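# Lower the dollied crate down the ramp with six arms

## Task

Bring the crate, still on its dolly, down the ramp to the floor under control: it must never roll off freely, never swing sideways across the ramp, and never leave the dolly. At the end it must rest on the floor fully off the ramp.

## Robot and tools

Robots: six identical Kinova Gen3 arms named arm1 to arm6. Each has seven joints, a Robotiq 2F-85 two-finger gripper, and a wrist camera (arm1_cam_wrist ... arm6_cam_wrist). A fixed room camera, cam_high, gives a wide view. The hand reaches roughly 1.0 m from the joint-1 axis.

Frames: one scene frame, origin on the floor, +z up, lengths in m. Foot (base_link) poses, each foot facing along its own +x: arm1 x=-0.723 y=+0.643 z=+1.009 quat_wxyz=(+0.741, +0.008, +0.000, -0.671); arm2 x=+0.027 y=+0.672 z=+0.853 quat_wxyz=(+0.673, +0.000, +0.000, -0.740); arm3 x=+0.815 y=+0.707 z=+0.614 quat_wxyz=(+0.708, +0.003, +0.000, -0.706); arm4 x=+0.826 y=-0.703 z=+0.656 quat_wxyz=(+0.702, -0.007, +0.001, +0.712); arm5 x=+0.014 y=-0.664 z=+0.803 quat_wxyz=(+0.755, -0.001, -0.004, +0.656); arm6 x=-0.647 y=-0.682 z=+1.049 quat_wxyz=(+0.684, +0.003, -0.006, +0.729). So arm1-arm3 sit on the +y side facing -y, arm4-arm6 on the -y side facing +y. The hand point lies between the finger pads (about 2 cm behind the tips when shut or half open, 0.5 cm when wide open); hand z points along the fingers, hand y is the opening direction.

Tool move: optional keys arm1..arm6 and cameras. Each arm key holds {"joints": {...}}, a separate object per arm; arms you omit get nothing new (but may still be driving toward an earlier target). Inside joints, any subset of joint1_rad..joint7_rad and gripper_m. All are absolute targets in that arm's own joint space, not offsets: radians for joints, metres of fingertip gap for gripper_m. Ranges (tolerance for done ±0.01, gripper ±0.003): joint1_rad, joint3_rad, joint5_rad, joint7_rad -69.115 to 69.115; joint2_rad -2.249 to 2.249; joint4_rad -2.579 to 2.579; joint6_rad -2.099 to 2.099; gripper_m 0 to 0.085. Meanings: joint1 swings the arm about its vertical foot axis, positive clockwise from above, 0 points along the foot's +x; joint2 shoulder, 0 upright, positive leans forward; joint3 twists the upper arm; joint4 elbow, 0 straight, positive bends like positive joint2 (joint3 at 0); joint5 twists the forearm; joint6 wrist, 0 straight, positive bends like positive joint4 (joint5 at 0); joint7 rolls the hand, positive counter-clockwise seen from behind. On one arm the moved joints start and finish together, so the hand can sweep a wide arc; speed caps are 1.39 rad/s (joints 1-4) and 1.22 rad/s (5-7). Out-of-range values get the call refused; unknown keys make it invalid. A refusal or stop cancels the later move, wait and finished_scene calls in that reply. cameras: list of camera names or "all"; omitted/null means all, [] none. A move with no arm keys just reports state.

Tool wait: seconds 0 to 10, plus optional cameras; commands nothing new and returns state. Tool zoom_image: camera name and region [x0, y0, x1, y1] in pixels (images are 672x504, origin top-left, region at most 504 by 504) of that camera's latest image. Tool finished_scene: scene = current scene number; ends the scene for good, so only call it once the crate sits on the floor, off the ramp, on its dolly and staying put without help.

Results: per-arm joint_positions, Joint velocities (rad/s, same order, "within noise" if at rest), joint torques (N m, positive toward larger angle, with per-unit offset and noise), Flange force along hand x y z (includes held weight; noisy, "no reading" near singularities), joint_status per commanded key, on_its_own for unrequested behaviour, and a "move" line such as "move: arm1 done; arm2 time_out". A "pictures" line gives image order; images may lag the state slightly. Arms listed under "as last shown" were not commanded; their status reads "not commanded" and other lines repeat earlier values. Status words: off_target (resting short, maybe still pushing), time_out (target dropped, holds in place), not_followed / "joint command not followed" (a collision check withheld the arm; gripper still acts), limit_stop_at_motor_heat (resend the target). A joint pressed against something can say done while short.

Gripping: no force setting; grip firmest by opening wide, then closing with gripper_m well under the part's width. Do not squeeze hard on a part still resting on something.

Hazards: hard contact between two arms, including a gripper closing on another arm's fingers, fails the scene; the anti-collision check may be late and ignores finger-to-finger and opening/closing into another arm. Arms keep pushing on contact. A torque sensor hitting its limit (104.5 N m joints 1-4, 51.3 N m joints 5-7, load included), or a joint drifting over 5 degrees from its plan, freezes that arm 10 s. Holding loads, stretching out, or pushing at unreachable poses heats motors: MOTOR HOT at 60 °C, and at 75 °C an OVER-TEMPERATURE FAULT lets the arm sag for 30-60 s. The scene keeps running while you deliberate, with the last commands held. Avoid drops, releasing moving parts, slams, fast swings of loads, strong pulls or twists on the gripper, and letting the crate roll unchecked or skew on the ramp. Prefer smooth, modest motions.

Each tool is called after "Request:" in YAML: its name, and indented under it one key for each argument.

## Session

Request:
move:

Request:
zoom_image:
  camera: "cam_high"
  region: [300, 70, 560, 330]

Scene clock: 0.00 s.
Joint torques (N m): no reading
Flange force (N): no reading
Joint velocities: within noise
arm1.joint_positions: joint1_rad=-0.076 joint2_rad=-0.335 joint3_rad=-0.113 joint4_rad=+1.592 joint5_rad=-0.019 joint6_rad=+2.063 joint7_rad=+1.280 gripper_m=+0.085
arm1.joint_status: not commanded
arm1.hand: x=-0.7116 y=+0.5343 z=+1.4813 quat_wxyz=(+0.084, -0.705, -0.703, -0.043) (m; scene frame)
arm2.joint_positions: joint1_rad=+0.255 joint2_rad=-0.447 joint3_rad=-0.053 joint4_rad=+1.601 joint5_rad=-0.010 joint6_rad=+2.064 joint7_rad=+1.837 gripper_m=+0.085
arm2.joint_status: not commanded
arm2.hand: x=-0.0142 y=+0.6002 z=+1.3339 quat_wxyz=(+0.025, -0.718, -0.695, -0.030) (m; scene frame)
arm3.joint_positions: joint1_rad=-0.329 joint2_rad=-0.381 joint3_rad=-0.117 joint4_rad=+1.533 joint5_rad=-0.067 joint6_rad=+1.975 joint7_rad=+1.057 gripper_m=+0.085
arm3.joint_status: not commanded
arm3.hand: x=+0.8733 y=+0.5851 z=+1.1061 quat_wxyz=(-0.009, -0.723, -0.691, -0.009) (m; scene frame)
arm4.joint_positions: joint1_rad=+0.367 joint2_rad=-0.471 joint3_rad=-0.100 joint4_rad=+1.611 joint5_rad=-0.001 joint6_rad=+1.939 joint7_rad=+1.115 gripper_m=+0.085
arm4.joint_status: not commanded
arm4.hand: x=+0.8667 y=-0.5925 z=+1.1353 quat_wxyz=(-0.038, +0.413, -0.910, -0.003) (m; scene frame)
arm5.joint_positions: joint1_rad=+0.246 joint2_rad=-0.414 joint3_rad=-0.112 joint4_rad=+1.492 joint5_rad=+0.013 joint6_rad=+2.038 joint7_rad=+1.936 gripper_m=+0.085
arm5.joint_status: not commanded
arm5.hand: x=+0.0602 y=-0.5609 z=+1.3113 quat_wxyz=(-0.027, +0.733, -0.679, +0.021) (m; scene frame)
arm6.joint_positions: joint1_rad=+0.290 joint2_rad=-0.350 joint3_rad=-0.085 joint4_rad=+1.594 joint5_rad=-0.015 joint6_rad=+1.963 joint7_rad=+1.365 gripper_m=+0.085
arm6.joint_status: not commanded
arm6.hand: x=-0.6148 y=-0.5590 z=+1.5208 quat_wxyz=(+0.012, +0.574, -0.818, +0.026) (m; scene frame)
pictures: arm1_cam_wrist, arm2_cam_wrist, arm3_cam_wrist, arm4_cam_wrist, arm5_cam_wrist, arm6_cam_wrist, cam_high

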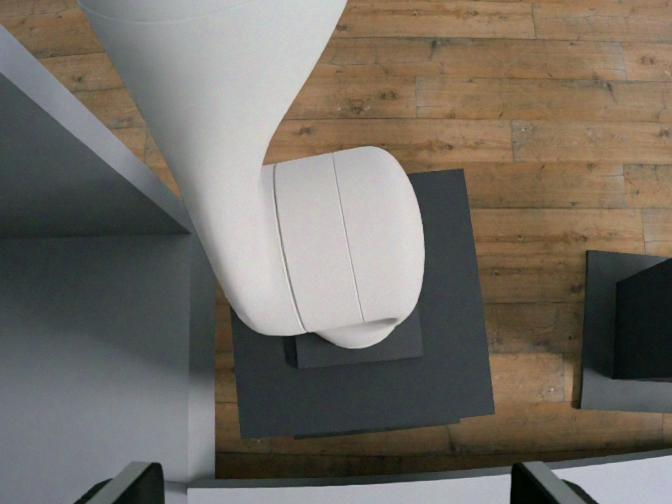

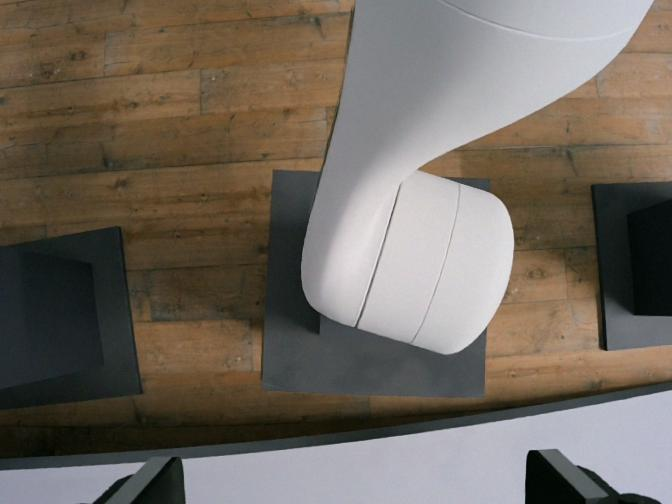

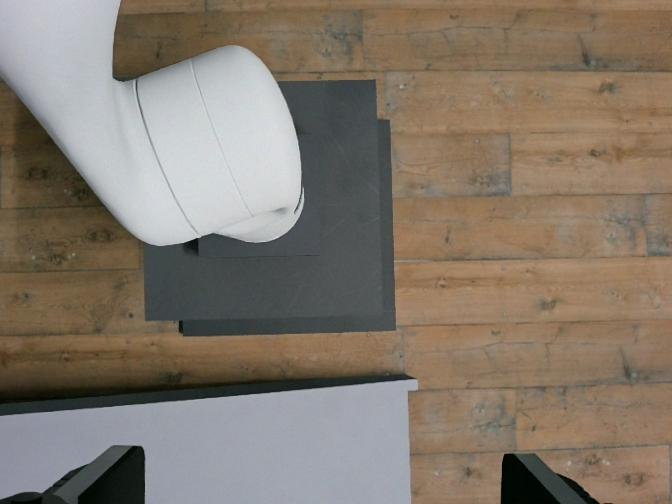

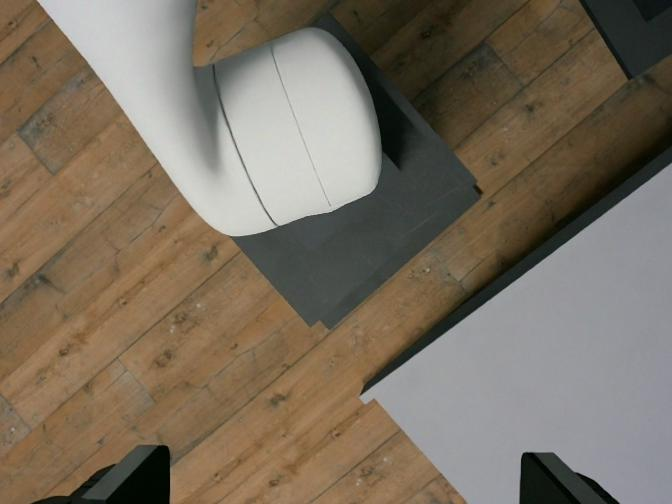

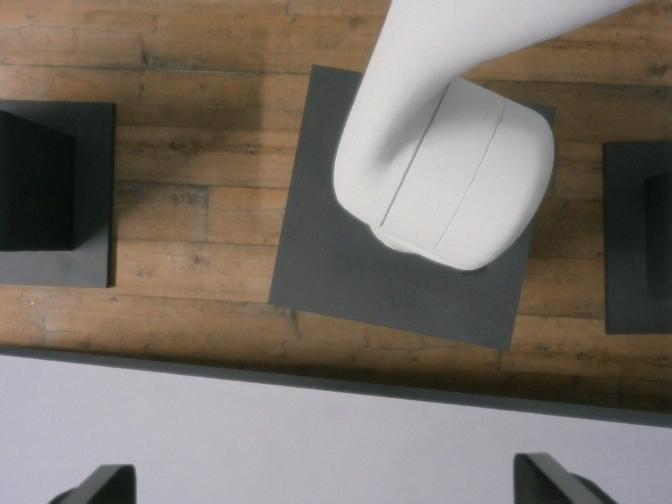

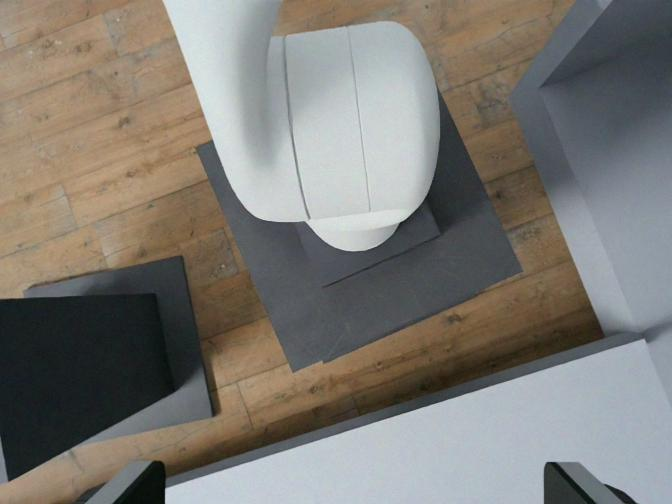

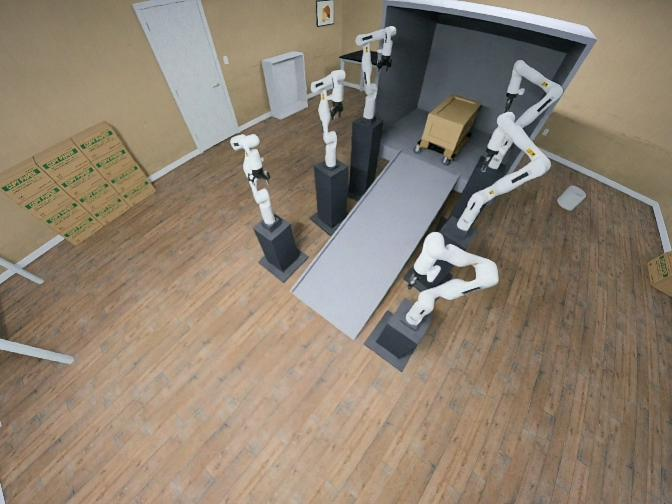

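Scaled by 1.938 from the camera's 672x504 image, which has a finer 960x720 frame.

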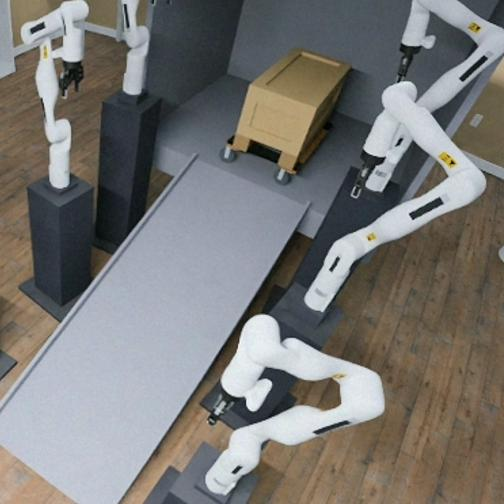

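Request:
zoom_image:
  camera: "cam_high"
  region: [350, 0, 610, 200]

Request:
zoom_image:
  camera: "cam_high"
  region: [390, 80, 510, 200]

Scaled by 1.938 from the camera's 672x504 image, which has a finer 960x720 frame.

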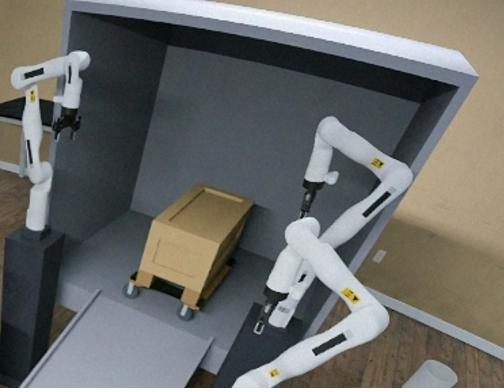

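Scaled by 4.200 from the camera's 672x504 image, which has a finer 960x720 frame.

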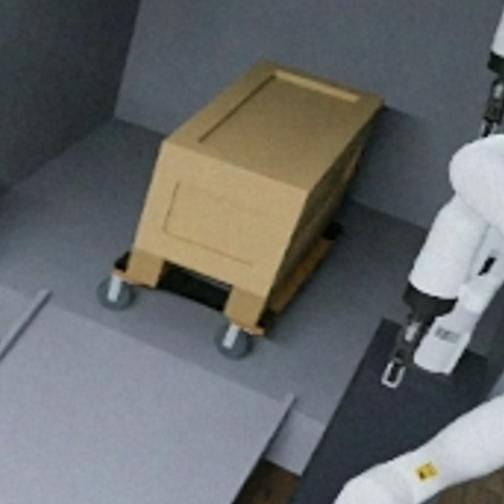

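Request:
move:
  arm1: {"joints":{"joint1_rad":0.3999,"joint2_rad":0.3296,"joint3_rad":0,"joint4_rad":1.2441,"joint5_rad":0,"joint6_rad":1.5679,"joint7_rad":0.3008}}
  arm6: {"joints":{"joint1_rad":-0.4514,"joint2_rad":0.5029,"joint3_rad":0,"joint4_rad":1.1048,"joint5_rad":0,"joint6_rad":1.5340,"joint7_rad":2.6267}}
  cameras: ["arm1_cam_wrist","arm6_cam_wrist","cam_high"]

Request:
zoom_image:
  camera: "cam_high"
  region: [340, 10, 560, 200]

Scene clock: 20.57 s.
Joint torques (N m): arm1=[-1.24 -16.13 -0.3 -11.73 -0.07 -0.06 -0.05] | arm2=[0.75 -0.48 0.6 -7.68 0.25 0.1 0.54] | arm3=[-0.3 -1.04 -1.12 -8.29 0.12 -0.14 0.3] | arm4=[0.36 2 1.33 -9.27 -0.07 -0.22 -0.1] | arm5=[0.55 0.16 -1.21 -8.44 0.53 0.1 -0.17] | arm6=[1.29 -18.98 1.69 -8.35 -0.14 -0.18 0.06]
Flange force (N): arm1=[0.8 -9.3 8.2] | arm2=[-3.6 2.7 -3.1] | arm3=[-1.6 -2.6 -1.1] | arm4=[4.7 1.1 4.8] | arm5=[2.3 -4.5 2.5] | arm6=[-3.9 -2.3 -2.9]
move: arm1 done; arm6 done
Joint velocities: within noise
arm1.joint_positions: joint1_rad=+0.400 joint2_rad=+0.330 joint3_rad=+0.000 joint4_rad=+1.244 joint5_rad=+0.000 joint6_rad=+1.568 joint7_rad=+0.301 gripper_m=+0.085
arm1.joint_status: all done
arm1.hand: x=-0.8845 y=+0.2161 z=+1.3736 quat_wxyz=(+0.006, -1.000, +0.000, -0.006) (m; scene frame)
arm2, arm3, arm4, arm5: as last shown
arm6.joint_positions: joint1_rad=-0.451 joint2_rad=+0.503 joint3_rad=+0.000 joint4_rad=+1.105 joint5_rad=+0.000 joint6_rad=+1.534 joint7_rad=+2.627 gripper_m=+0.085
arm6.joint_status: all done
arm6.hand: x=-0.8816 y=-0.2239 z=+1.3842 quat_wxyz=(-0.006, +1.000, +0.000, +0.002) (m; scene frame)
pictures: arm1_cam_wrist, arm6_cam_wrist, cam_high

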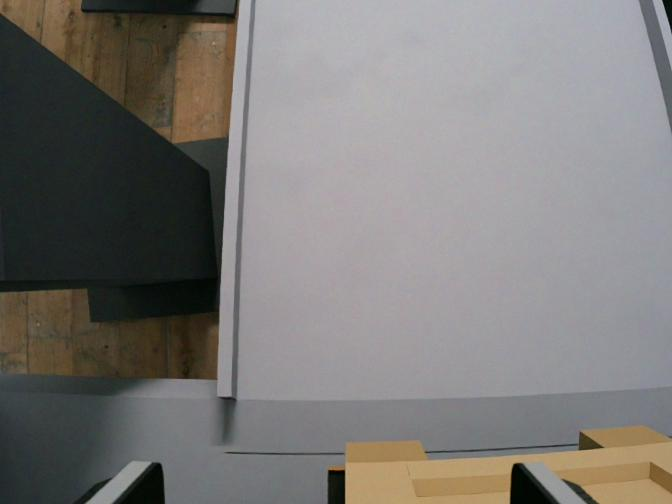

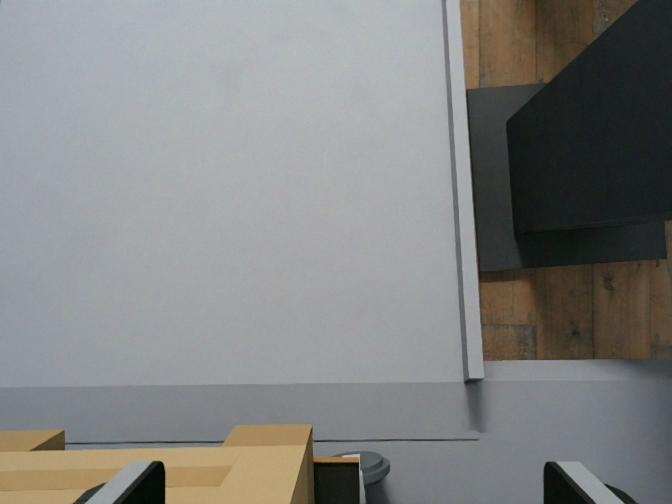

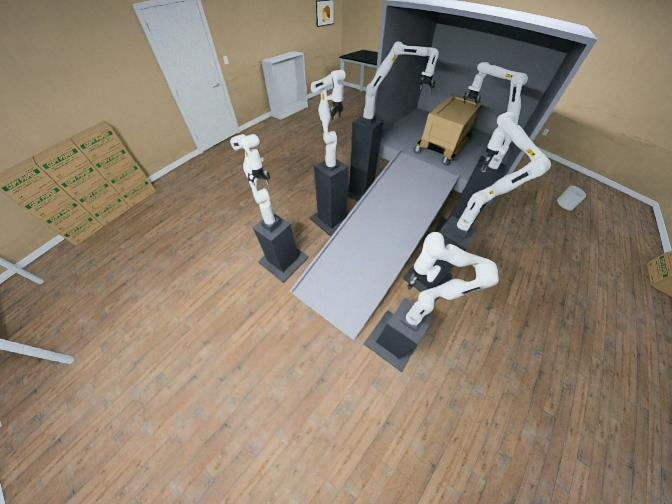

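Scaled by 2.291 from the camera's 672x504 image, which has a finer 960x720 frame.

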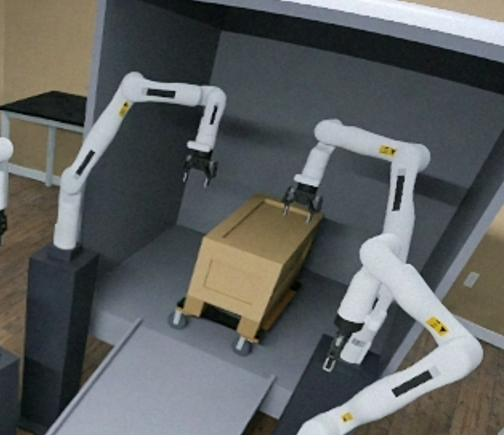

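Request:
move:
  arm1: {"joints":{"joint1_rad":0.6068,"joint2_rad":0.6155,"joint4_rad":1.0775,"joint5_rad":0.2514,"joint6_rad":1.3179,"joint7_rad":0.4606}}
  arm6: {"joints":{"joint1_rad":-0.5788,"joint2_rad":0.9082,"joint4_rad":0.6423,"joint5_rad":-0.2249,"joint6_rad":1.4247,"joint7_rad":2.5133}}
  cameras: ["arm1_cam_wrist","arm6_cam_wrist","cam_high"]

Request:
zoom_image:
  camera: "cam_high"
  region: [340, 10, 560, 200]

Scene clock: 32.87 s.
Joint torques (N m): arm1=[-1.16 -21.42 0.26 -12.04 0.6 -0.38 -0.07] | arm2=[0.76 -0.54 0.58 -7.58 0.28 0.11 0.62] | arm3=[-0.31 -1.06 -1.09 -8.28 0.13 -0.17 0.3] | arm4=[0.35 1.99 1.34 -9.25 -0.06 -0.23 -0.07] | arm5=[0.64 0.16 -1.34 -8.51 0.45 0.15 -0.15] | arm6=[1.4 -25.96 1.33 -8.78 -0.77 -0.69 0.05]
Flange force (N): arm1=[6.5 -11.7 5.2] | arm2=[-3.8 2.9 -3.6] | arm3=[-1.5 -2.4 -1.2] | arm4=[4.7 1.2 4.7] | arm5=[2.5 -4.9 3.0] | arm6=[-6.8 -5.9 -1.6]
move: arm1 done; arm6 done
Joint velocities: within noise
arm1.joint_positions: joint1_rad=+0.607 joint2_rad=+0.616 joint3_rad=+0.000 joint4_rad=+1.078 joint5_rad=+0.251 joint6_rad=+1.318 joint7_rad=+0.461 gripper_m=+0.085
arm1.joint_status: all done
arm1.hand: x=-1.1037 y=+0.1670 z=+1.2907 quat_wxyz=(+0.006, -0.991, -0.001, +0.134) (m; scene frame)
arm2, arm3, arm4, arm5: as last shown
arm6.joint_positions: joint1_rad=-0.579 joint2_rad=+0.908 joint3_rad=+0.000 joint4_rad=+0.642 joint5_rad=-0.225 joint6_rad=+1.425 joint7_rad=+2.513 gripper_m=+0.085
arm6.joint_status: all done
arm6.hand: x=-1.1013 y=-0.1530 z=+1.3044 quat_wxyz=(-0.006, +0.991, +0.001, -0.137) (m; scene frame)
pictures: arm1_cam_wrist, arm6_cam_wrist, cam_high

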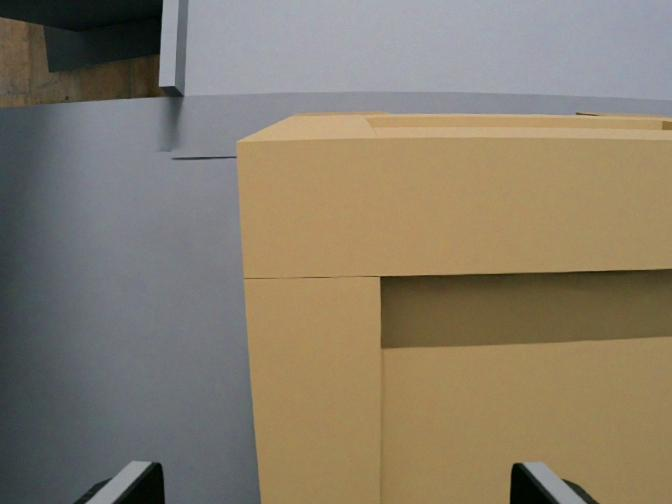

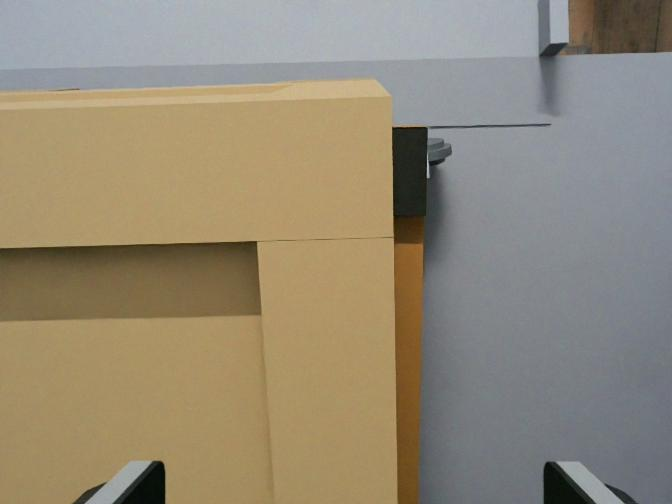

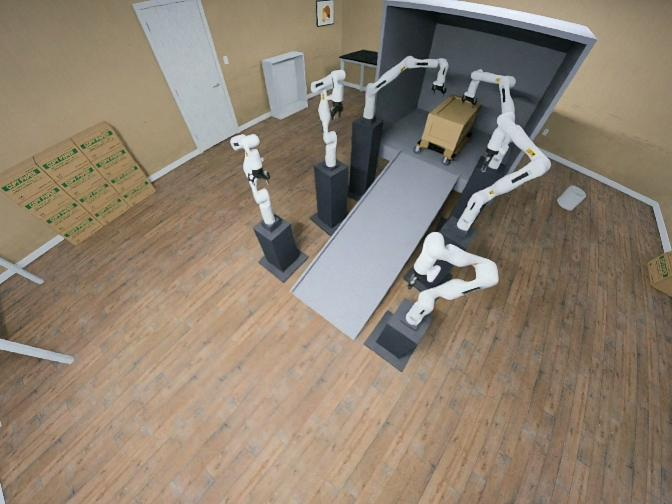

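Scaled by 2.291 from the camera's 672x504 image, which has a finer 960x720 frame.

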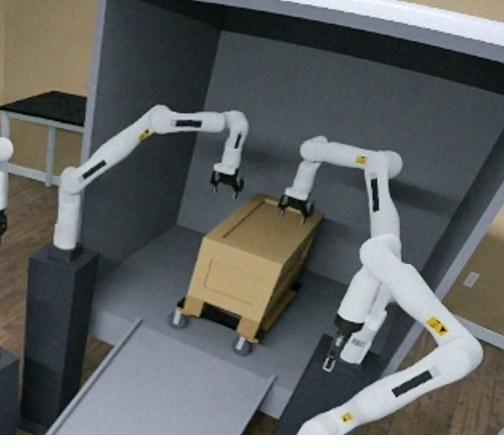

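Request:
move:
  arm1: {"joints":{"joint1_rad":0.6865,"joint2_rad":0.7400,"joint4_rad":1.2449,"joint5_rad":0.2733,"joint6_rad":1.0161,"joint7_rad":0.4592}}
  arm6: {"joints":{"joint1_rad":-0.6331,"joint2_rad":1.0805,"joint4_rad":0.7062,"joint5_rad":-0.2305,"joint6_rad":1.1823,"joint7_rad":2.5140}}
  cameras: ["arm1_cam_wrist","arm6_cam_wrist","cam_high"]

Request:
zoom_image:
  camera: "cam_high"
  region: [400, 50, 520, 170]

Scene clock: 41.37 s.
Joint torques (N m): arm1=[-1.18 -22.7 0.38 -11.32 0.51 -0.39 -0.04] | arm2=[0.73 -0.56 0.65 -7.66 0.25 0.13 0.52] | arm3=[-0.34 -0.99 -1.09 -8.29 0.11 -0.15 0.29] | arm4=[0.36 1.94 1.36 -9.27 -0.08 -0.22 -0.07] | arm5=[0.49 0.11 -1.32 -8.57 0.5 0.1 -0.12] | arm6=[1.46 -27.79 1.35 -8.65 -0.77 -0.69 0.06]
Flange force (N): arm1=[6.1 -10.8 2.0] | arm2=[-3.8 2.8 -3.2] | arm3=[-1.5 -2.6 -1.1] | arm4=[4.7 1.3 4.8] | arm5=[2.4 -4.7 3.0] | arm6=[-6.2 -5.3 0.3]
move: arm1 done; arm6 done
Joint velocities: within noise
arm1.joint_positions: joint1_rad=+0.686 joint2_rad=+0.740 joint3_rad=+0.000 joint4_rad=+1.245 joint5_rad=+0.273 joint6_rad=+1.016 joint7_rad=+0.459 gripper_m=+0.085
arm1.joint_status: all done
arm1.hand: x=-1.1482 y=+0.1793 z=+1.1693 quat_wxyz=(+0.006, -0.991, -0.001, +0.134) (m; scene frame)
arm2, arm3, arm4, arm5: as last shown
arm6.joint_positions: joint1_rad=-0.633 joint2_rad=+1.080 joint3_rad=+0.000 joint4_rad=+0.706 joint5_rad=-0.231 joint6_rad=+1.182 joint7_rad=+2.514 gripper_m=+0.085
arm6.joint_status: all done
arm6.hand: x=-1.1499 y=-0.1473 z=+1.1699 quat_wxyz=(-0.006, +0.991, +0.001, -0.137) (m; scene frame)
pictures: arm1_cam_wrist, arm6_cam_wrist, cam_high

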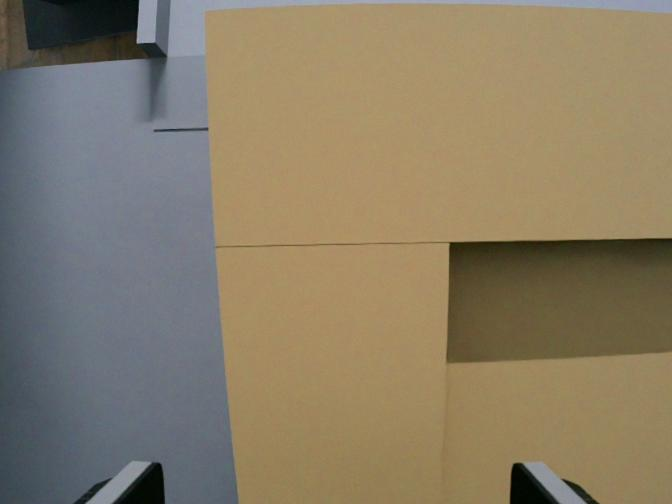

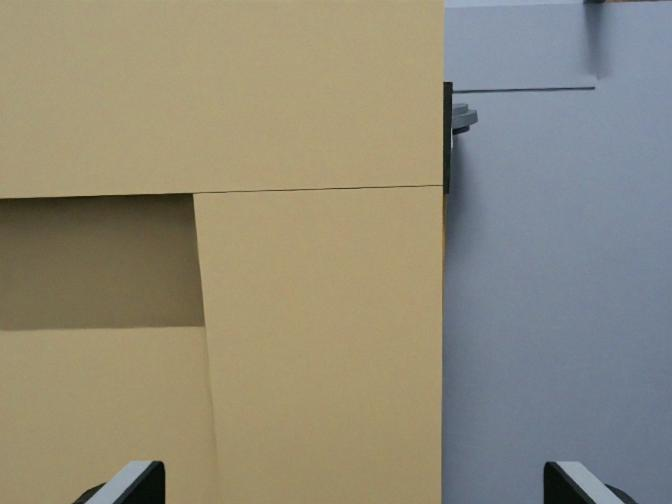

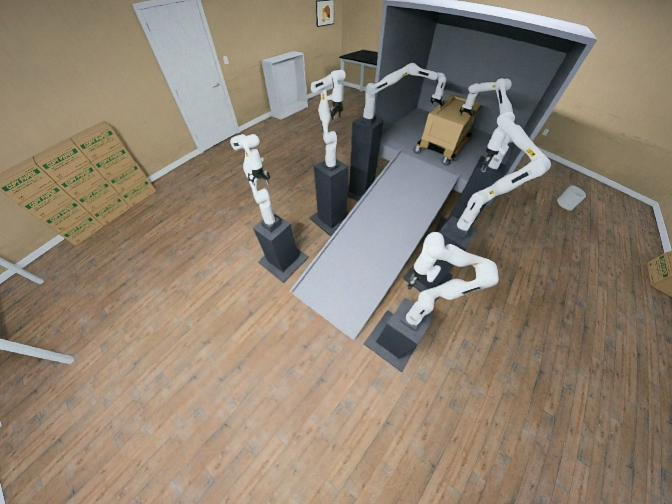

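Scaled by 4.200 from the camera's 672x504 image, which has a finer 960x720 frame.

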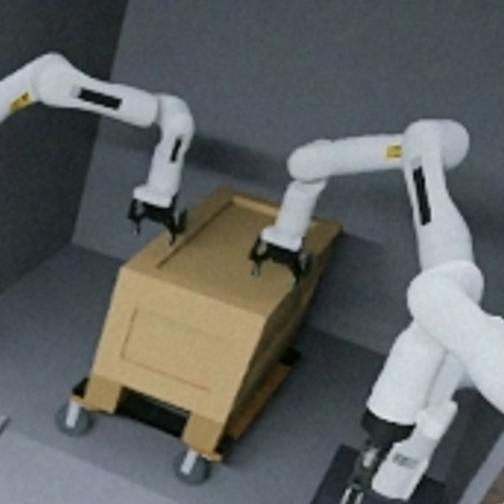

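Request:
move:
  arm1: {"joints":{"joint2_rad":0.7591,"joint4_rad":1.2700,"joint5_rad":0.2811,"joint6_rad":0.9736,"joint7_rad":0.4449}}
  arm6: {"joints":{"joint2_rad":1.0953,"joint4_rad":0.7308,"joint5_rad":-0.2344,"joint6_rad":1.1440,"joint7_rad":2.5239}}
  cameras: ["arm1_cam_wrist","arm6_cam_wrist"]

Scene clock: 45.83 s.
Joint torques (N m): arm1=[-1.17 -22.74 0.38 -11.16 0.54 -0.39 -0.05] | arm2=[0.86 -0.52 0.55 -7.63 0.26 0.13 0.57] | arm3=[-0.25 -1.02 -1.11 -8.29 0.09 -0.16 0.31] | arm4=[0.37 1.99 1.34 -9.24 -0.07 -0.21 -0.1] | arm5=[0.63 0.22 -1.29 -8.58 0.43 0.1 -0.13] | arm6=[1.44 -27.86 1.35 -8.58 -0.76 -0.66 0.04]
Flange force (N): arm1=[6.0 -10.8 1.5] | arm2=[-3.7 2.6 -3.3] | arm3=[-1.5 -2.6 -1.1] | arm4=[4.7 1.2 4.7] | arm5=[2.6 -4.7 3.2] | arm6=[-5.8 -4.9 0.5]
move: arm1 done; arm6 done
Joint velocities: within noise
arm1.joint_positions: joint1_rad=+0.687 joint2_rad=+0.759 joint3_rad=+0.000 joint4_rad=+1.270 joint5_rad=+0.281 joint6_rad=+0.974 joint7_rad=+0.445 gripper_m=+0.085
arm1.joint_status: all done
arm1.hand: x=-1.1480 y=+0.1795 z=+1.1512 quat_wxyz=(+0.006, -0.991, -0.001, +0.134) (m; scene frame)
arm2, arm3, arm4, arm5: as last shown
arm6.joint_positions: joint1_rad=-0.633 joint2_rad=+1.095 joint3_rad=+0.000 joint4_rad=+0.731 joint5_rad=-0.234 joint6_rad=+1.144 joint7_rad=+2.524 gripper_m=+0.085
arm6.joint_status: all done
arm6.hand: x=-1.1498 y=-0.1472 z=+1.1522 quat_wxyz=(-0.006, +0.991, +0.001, -0.137) (m; scene frame)
pictures: arm1_cam_wrist, arm6_cam_wrist

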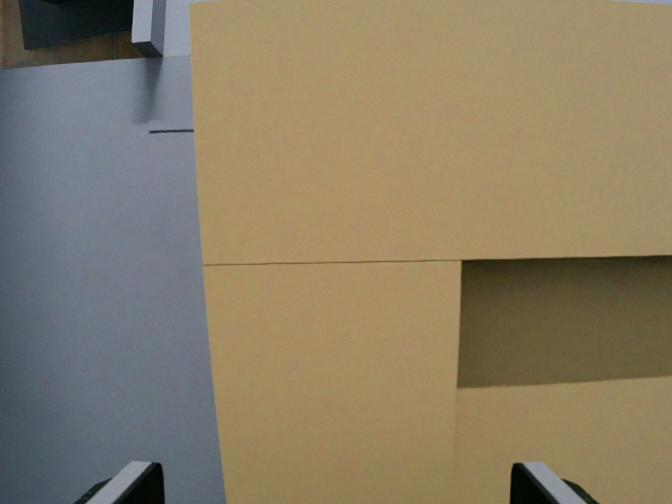

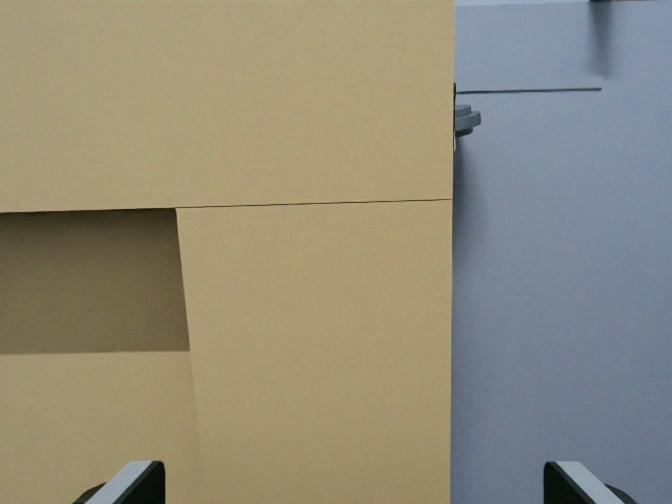

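Request:
move:
  cameras: ["arm1_cam_wrist", "arm6_cam_wrist", "cam_high"]

Scene clock: 53.43 s.
Joint torques (N m): arm1=[-1.18 -22.79 0.33 -11.18 0.52 -0.39 -0.02] | arm2=[0.76 -0.59 0.73 -7.69 0.28 0.06 0.59] | arm3=[-0.29 -1.01 -1.04 -8.25 0.13 -0.15 0.32] | arm4=[0.33 2.02 1.38 -9.27 -0.07 -0.21 -0.08] | arm5=[0.46 0.21 -1.26 -8.51 0.46 0.09 -0.09] | arm6=[1.43 -27.86 1.34 -8.55 -0.75 -0.69 0.04]
Flange force (N): arm1=[6.1 -10.8 1.6] | arm2=[-3.9 3.3 -3.3] | arm3=[-1.4 -2.3 -1.3] | arm4=[4.8 1.4 4.9] | arm5=[2.4 -4.4 2.9] | arm6=[-6.1 -5.3 0.5]
Joint velocities: within noise
arm1.joint_positions: joint1_rad=+0.687 joint2_rad=+0.759 joint3_rad=+0.000 joint4_rad=+1.270 joint5_rad=+0.281 joint6_rad=+0.974 joint7_rad=+0.445 gripper_m=+0.085
arm1.joint_status: all done
arm1.hand: x=-1.1480 y=+0.1795 z=+1.1512 quat_wxyz=(+0.006, -0.991, -0.001, +0.134) (m; scene frame)
arm2.joint_positions: joint1_rad=+0.255 joint2_rad=-0.447 joint3_rad=-0.053 joint4_rad=+1.601 joint5_rad=-0.010 joint6_rad=+2.064 joint7_rad=+1.837 gripper_m=+0.085
arm2.joint_status: not commanded
arm2.hand: x=-0.0142 y=+0.6002 z=+1.3339 quat_wxyz=(+0.025, -0.718, -0.695, -0.030) (m; scene frame)
arm3.joint_positions: joint1_rad=-0.329 joint2_rad=-0.381 joint3_rad=-0.117 joint4_rad=+1.533 joint5_rad=-0.067 joint6_rad=+1.975 joint7_rad=+1.057 gripper_m=+0.085
arm3.joint_status: not commanded
arm3.hand: x=+0.8733 y=+0.5851 z=+1.1061 quat_wxyz=(-0.009, -0.723, -0.691, -0.009) (m; scene frame)
arm4.joint_positions: joint1_rad=+0.367 joint2_rad=-0.471 joint3_rad=-0.100 joint4_rad=+1.611 joint5_rad=-0.001 joint6_rad=+1.939 joint7_rad=+1.115 gripper_m=+0.085
arm4.joint_status: not commanded
arm4.hand: x=+0.8667 y=-0.5925 z=+1.1353 quat_wxyz=(-0.038, +0.413, -0.910, -0.003) (m; scene frame)
arm5.joint_positions: joint1_rad=+0.246 joint2_rad=-0.414 joint3_rad=-0.112 joint4_rad=+1.492 joint5_rad=+0.013 joint6_rad=+2.038 joint7_rad=+1.936 gripper_m=+0.085
arm5.joint_status: not commanded
arm5.hand: x=+0.0602 y=-0.5609 z=+1.3113 quat_wxyz=(-0.027, +0.733, -0.679, +0.021) (m; scene frame)
arm6.joint_positions: joint1_rad=-0.633 joint2_rad=+1.095 joint3_rad=+0.000 joint4_rad=+0.731 joint5_rad=-0.234 joint6_rad=+1.144 joint7_rad=+2.524 gripper_m=+0.085
arm6.joint_status: all done
arm6.hand: x=-1.1498 y=-0.1472 z=+1.1522 quat_wxyz=(-0.006, +0.991, +0.001, -0.137) (m; scene frame)
pictures: arm1_cam_wrist, arm6_cam_wrist, cam_high

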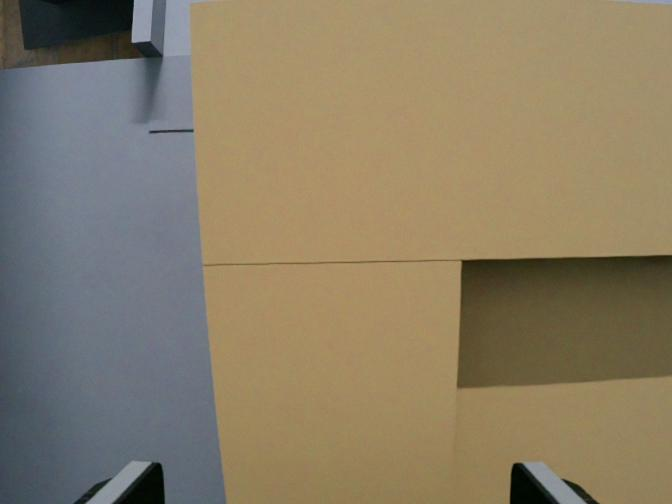

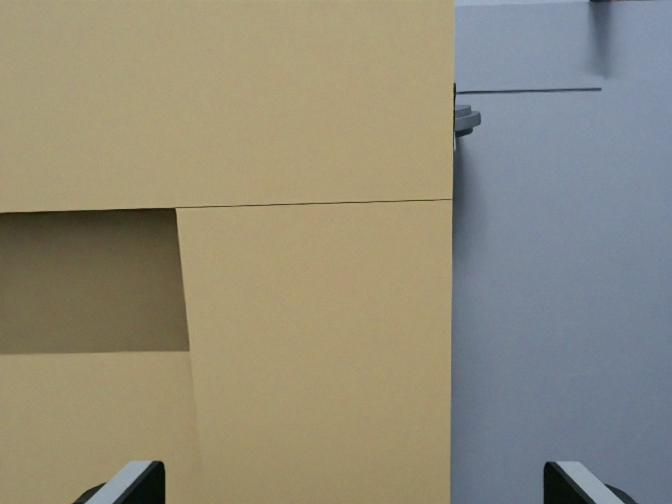

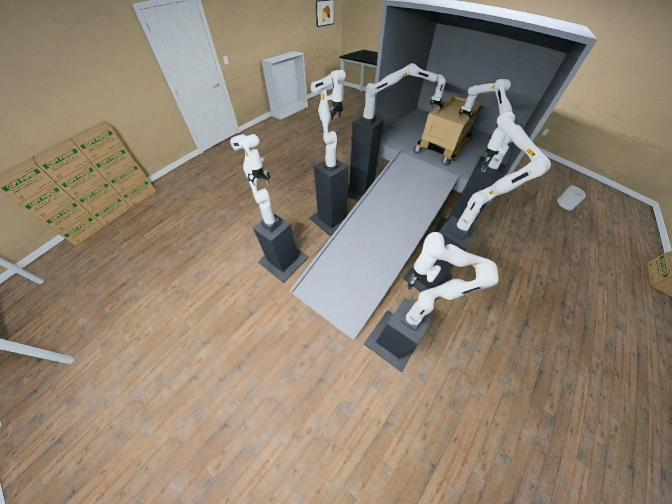

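Request:
move:
  arm1: {"joints":{"joint2_rad":0.7651}}
  arm6: {"joints":{"joint2_rad":1.1013}}
  cameras: []

Request:
move:
  arm1: {"joints":{"gripper_m":0.068}}
  arm6: {"joints":{"gripper_m":0.068}}
  cameras: ["arm1_cam_wrist", "arm6_cam_wrist"]

Scene clock: 54.93 s.
Joint torques (N m): arm1=[-1.18 -22.74 0.38 -11.1 0.51 -0.36 -0.07] | arm2=[0.81 -0.59 0.58 -7.7 0.25 0.09 0.58] | arm3=[-0.27 -1.04 -1.02 -8.25 0.11 -0.16 0.31] | arm4=[0.34 2 1.36 -9.26 -0.07 -0.2 -0.07] | arm5=[0.57 0.17 -1.28 -8.51 0.43 0.14 -0.12] | arm6=[1.4 -27.83 1.37 -8.52 -0.74 -0.64 0.04]
Flange force (N): arm1=[6.0 -10.9 1.5] | arm2=[-3.8 2.6 -3.2] | arm3=[-1.5 -2.2 -1.3] | arm4=[4.8 1.3 4.8] | arm5=[2.4 -4.7 3.0] | arm6=[-5.8 -5.0 0.4]
move: arm1 done; arm6 done
Joint velocities: within noise
arm1.joint_positions: joint1_rad=+0.686 joint2_rad=+0.765 joint3_rad=+0.000 joint4_rad=+1.270 joint5_rad=+0.281 joint6_rad=+0.974 joint7_rad=+0.445 gripper_m=+0.085
arm1.joint_status: all done
arm1.hand: x=-1.1475 y=+0.1802 z=+1.1475 quat_wxyz=(+0.008, -0.991, -0.001, +0.132) (m; scene frame)
arm2, arm3, arm4, arm5: as last shown
arm6.joint_positions: joint1_rad=-0.633 joint2_rad=+1.101 joint3_rad=+0.000 joint4_rad=+0.731 joint5_rad=-0.234 joint6_rad=+1.144 joint7_rad=+2.524 gripper_m=+0.085
arm6.joint_status: all done
arm6.hand: x=-1.1490 y=-0.1480 z=+1.1478 quat_wxyz=(-0.004, +0.991, +0.001, -0.135) (m; scene frame)
pictures: none
No camera images: "cameras" was empty.

Scene clock: 55.63 s.
Joint torques (N m): arm1=[-1.16 -22.83 0.37 -11.12 0.54 -0.33 -0.04] | arm2=[0.78 -0.46 0.59 -7.65 0.29 0.11 0.59] | arm3=[-0.26 -1.05 -1.1 -8.31 0.1 -0.14 0.28] | arm4=[0.4 1.98 1.37 -9.27 -0.09 -0.21 -0.07] | arm5=[0.49 0.2 -1.38 -8.51 0.42 0.04 -0.12] | arm6=[1.44 -27.87 1.34 -8.49 -0.72 -0.63 0.04]
Flange force (N): arm1=[6.1 -10.8 1.7] | arm2=[-3.6 2.9 -3.2] | arm3=[-1.6 -2.6 -1.1] | arm4=[4.7 1.3 4.8] | arm5=[2.7 -4.8 2.7] | arm6=[-6.0 -5.2 0.5]
move: arm1 done; arm6 done
Joint velocities: within noise
arm1.joint_positions: joint1_rad=+0.687 joint2_rad=+0.765 joint3_rad=+0.000 joint4_rad=+1.270 joint5_rad=+0.281 joint6_rad=+0.974 joint7_rad=+0.445 gripper_m=+0.068
arm1.joint_status: all done
arm1.hand: x=-1.1475 y=+0.1802 z=+1.1475 quat_wxyz=(+0.008, -0.991, -0.001, +0.132) (m; scene frame)
arm2, arm3, arm4, arm5: as last shown
arm6.joint_positions: joint1_rad=-0.633 joint2_rad=+1.101 joint3_rad=+0.000 joint4_rad=+0.731 joint5_rad=-0.234 joint6_rad=+1.144 joint7_rad=+2.524 gripper_m=+0.068
arm6.joint_status: all done
arm6.hand: x=-1.1491 y=-0.1480 z=+1.1478 quat_wxyz=(-0.004, +0.991, +0.001, -0.135) (m; scene frame)
pictures: arm1_cam_wrist, arm6_cam_wrist

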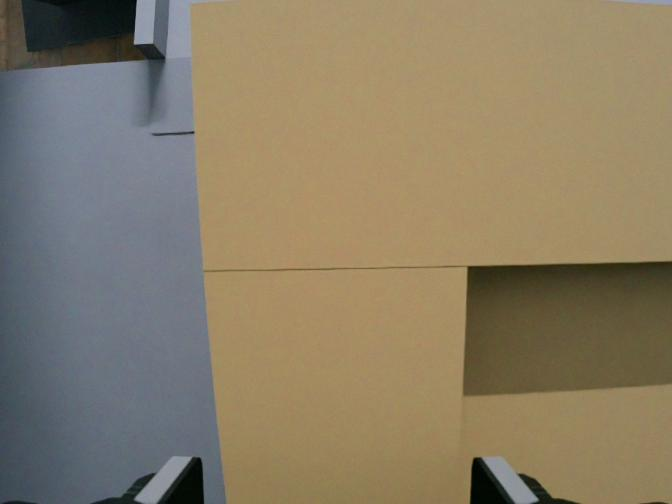

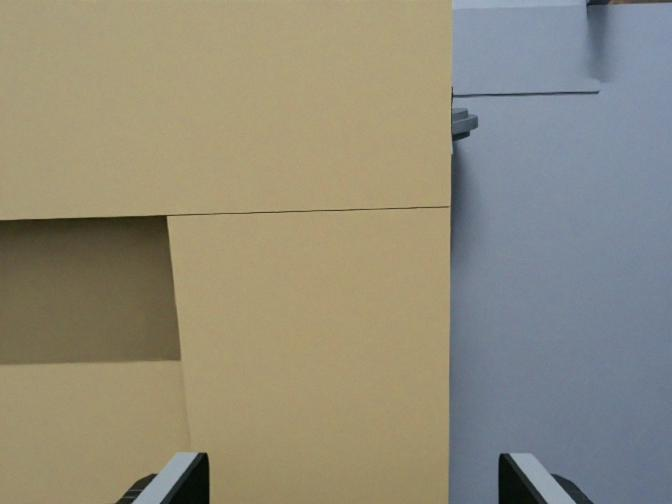

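Request:
move:
  arm6: {"joints":{"gripper_m":0.085}}
  cameras: []

Request:
move:
  arm6: {"joints":{"joint1_rad":-0.6259,"joint2_rad":1.1137,"joint4_rad":0.7037,"joint5_rad":-0.2347,"joint6_rad":1.1541,"joint7_rad":2.5289}}
  arm1: {"joints":{"gripper_m":0.064}}
  cameras: []

Request:
move:
  arm6: {"joints":{"gripper_m":0.068}}
  cameras: ["arm1_cam_wrist", "arm6_cam_wrist"]

Scene clock: 60.07 s.
Joint torques (N m): arm1=[-1.19 -22.79 0.36 -11.1 0.5 -0.34 -0.05] | arm2=[0.8 -0.5 0.57 -7.68 0.25 0.1 0.55] | arm3=[-0.31 -1.05 -1.09 -8.28 0.1 -0.17 0.29] | arm4=[0.36 2.01 1.33 -9.3 -0.09 -0.22 -0.09] | arm5=[0.5 0.12 -1.19 -8.53 0.52 0.13 -0.09] | arm6=[1.43 -27.87 1.36 -8.52 -0.74 -0.65 0.05]
Flange force (N): arm1=[6.0 -10.9 1.6] | arm2=[-3.6 2.6 -3.1] | arm3=[-1.6 -2.5 -1.2] | arm4=[4.8 1.1 4.9] | arm5=[2.1 -4.2 2.9] | arm6=[-6.0 -5.1 0.5]
move: arm6 done
Joint velocities: within noise
arm1, arm2, arm3, arm4, arm5: as last shown
arm6.joint_positions: joint1_rad=-0.633 joint2_rad=+1.101 joint3_rad=+0.000 joint4_rad=+0.731 joint5_rad=-0.234 joint6_rad=+1.144 joint7_rad=+2.524 gripper_m=+0.085
arm6.joint_status: all done
arm6.hand: x=-1.1491 y=-0.1480 z=+1.1478 quat_wxyz=(-0.004, +0.991, +0.001, -0.135) (m; scene frame)
pictures: none
No camera images: "cameras" was empty.

Scene clock: 60.70 s.
Joint torques (N m): arm1=[-1.16 -22.81 0.39 -11.15 0.53 -0.34 -0.05] | arm2=[0.8 -0.59 0.58 -7.65 0.28 0.13 0.57] | arm3=[-0.26 -1.01 -1.09 -8.27 0.11 -0.18 0.28] | arm4=[0.38 1.97 1.37 -9.26 -0.07 -0.2 -0.06] | arm5=[0.52 0.19 -1.34 -8.43 0.5 0.07 -0.19] | arm6=[1.43 -28.04 1.36 -8.56 -0.74 -0.67 0.05]
Flange force (N): arm1=[6.2 -11.0 1.7] | arm2=[-3.9 2.7 -3.3] | arm3=[-1.5 -2.6 -1.3] | arm4=[4.7 1.4 4.8] | arm5=[2.6 -4.9 2.5] | arm6=[-6.1 -5.4 0.5]
move: arm1 done; arm6 done
Joint velocities: within noise
arm1.joint_positions: joint1_rad=+0.687 joint2_rad=+0.765 joint3_rad=+0.000 joint4_rad=+1.270 joint5_rad=+0.281 joint6_rad=+0.974 joint7_rad=+0.445 gripper_m=+0.064
arm1.joint_status: all done
arm1.hand: x=-1.1475 y=+0.1802 z=+1.1475 quat_wxyz=(+0.008, -0.991, -0.001, +0.132) (m; scene frame)
arm2, arm3, arm4, arm5: as last shown
arm6.joint_positions: joint1_rad=-0.626 joint2_rad=+1.114 joint3_rad=+0.000 joint4_rad=+0.704 joint5_rad=-0.235 joint6_rad=+1.154 joint7_rad=+2.529 gripper_m=+0.085
arm6.joint_status: all done
arm6.hand: x=-1.1485 y=-0.1409 z=+1.1481 quat_wxyz=(-0.006, +0.991, +0.001, -0.137) (m; scene frame)
pictures: none
No camera images: "cameras" was empty.

Scene clock: 61.40 s.
Joint torques (N m): arm1=[-1.16 -22.83 0.38 -11.13 0.51 -0.35 -0.06] | arm2=[0.75 -0.58 0.66 -7.63 0.27 0.08 0.59] | arm3=[-0.3 -1.02 -1.12 -8.3 0.11 -0.15 0.28] | arm4=[0.33 1.98 1.34 -9.27 -0.1 -0.21 -0.08] | arm5=[0.62 0.18 -1.22 -8.6 0.48 0.13 -0.17] | arm6=[1.41 -28.04 1.32 -8.57 -0.75 -0.67 0.04]
Flange force (N): arm1=[6.1 -10.8 1.6] | arm2=[-3.9 3.0 -3.5] | arm3=[-1.6 -2.7 -1.1] | arm4=[4.7 1.2 4.8] | arm5=[2.5 -4.6 3.3] | arm6=[-6.0 -5.4 0.5]
move: arm6 done
Joint velocities: within noise
arm1, arm2, arm3, arm4, arm5: as last shown
arm6.joint_positions: joint1_rad=-0.626 joint2_rad=+1.114 joint3_rad=+0.000 joint4_rad=+0.704 joint5_rad=-0.235 joint6_rad=+1.154 joint7_rad=+2.529 gripper_m=+0.068
arm6.joint_status: all done
arm6.hand: x=-1.1485 y=-0.1409 z=+1.1481 quat_wxyz=(-0.006, +0.991, +0.001, -0.137) (m; scene frame)
pictures: arm1_cam_wrist, arm6_cam_wrist

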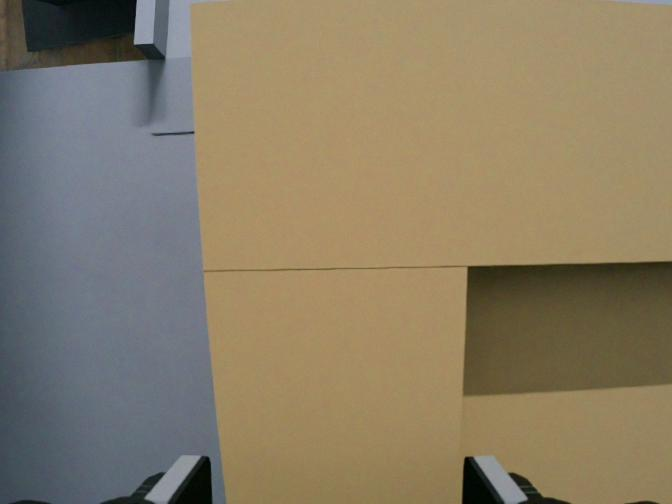

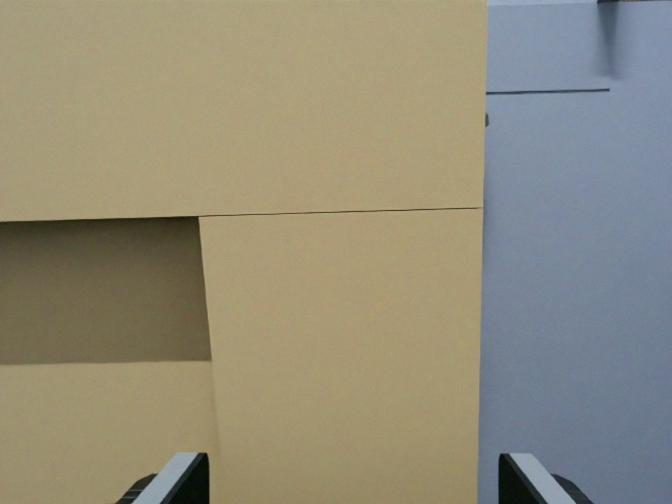

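Request:
move:
  arm1: {"joints":{"gripper_m":0.059}}
  arm6: {"joints":{"gripper_m":0.062}}
  cameras: ["arm1_cam_wrist", "arm6_cam_wrist"]

Scene clock: 62.60 s.
Joint torques (N m): arm1=[-1.14 -22.8 0.33 -11.1 0.55 -0.32 -0.05] | arm2=[0.75 -0.58 0.59 -7.73 0.27 0.12 0.55] | arm3=[-0.24 -1.07 -1.1 -8.29 0.12 -0.16 0.32] | arm4=[0.37 1.98 1.33 -9.26 -0.07 -0.21 -0.09] | arm5=[0.52 0.15 -1.35 -8.45 0.43 0.11 -0.11] | arm6=[1.43 -28.02 1.36 -8.56 -0.75 -0.67 0.03]
Flange force (N): arm1=[6.1 -10.8 1.6] | arm2=[-3.8 2.7 -3.0] | arm3=[-1.6 -2.4 -1.2] | arm4=[4.7 1.2 4.8] | arm5=[2.4 -4.8 2.6] | arm6=[-6.1 -5.5 0.5]
move: arm1 done; arm6 done
Joint velocities: within noise
arm1.joint_positions: joint1_rad=+0.687 joint2_rad=+0.765 joint3_rad=+0.000 joint4_rad=+1.270 joint5_rad=+0.281 joint6_rad=+0.974 joint7_rad=+0.445 gripper_m=+0.059
arm1.joint_status: all done
arm1.hand: x=-1.1475 y=+0.1802 z=+1.1475 quat_wxyz=(+0.008, -0.991, -0.001, +0.132) (m; scene frame)
arm2, arm3, arm4, arm5: as last shown
arm6.joint_positions: joint1_rad=-0.626 joint2_rad=+1.114 joint3_rad=+0.000 joint4_rad=+0.704 joint5_rad=-0.235 joint6_rad=+1.154 joint7_rad=+2.529 gripper_m=+0.062
arm6.joint_status: all done
arm6.hand: x=-1.1485 y=-0.1409 z=+1.1481 quat_wxyz=(-0.006, +0.991, +0.001, -0.137) (m; scene frame)
pictures: arm1_cam_wrist, arm6_cam_wrist

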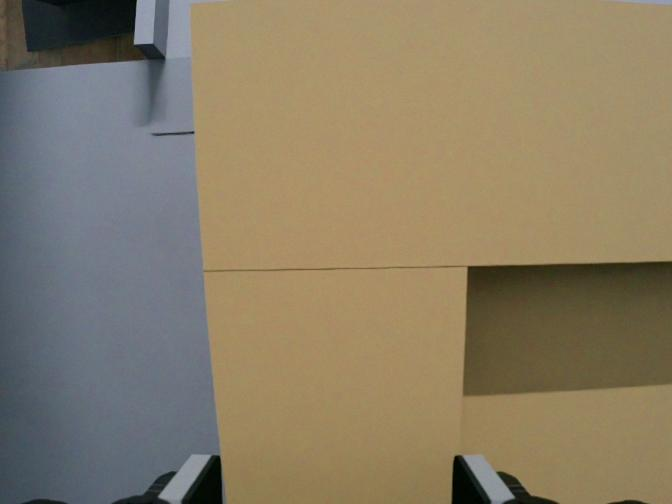

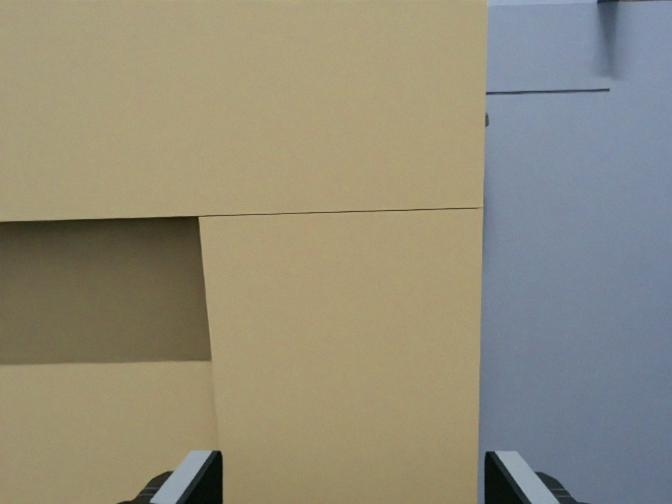

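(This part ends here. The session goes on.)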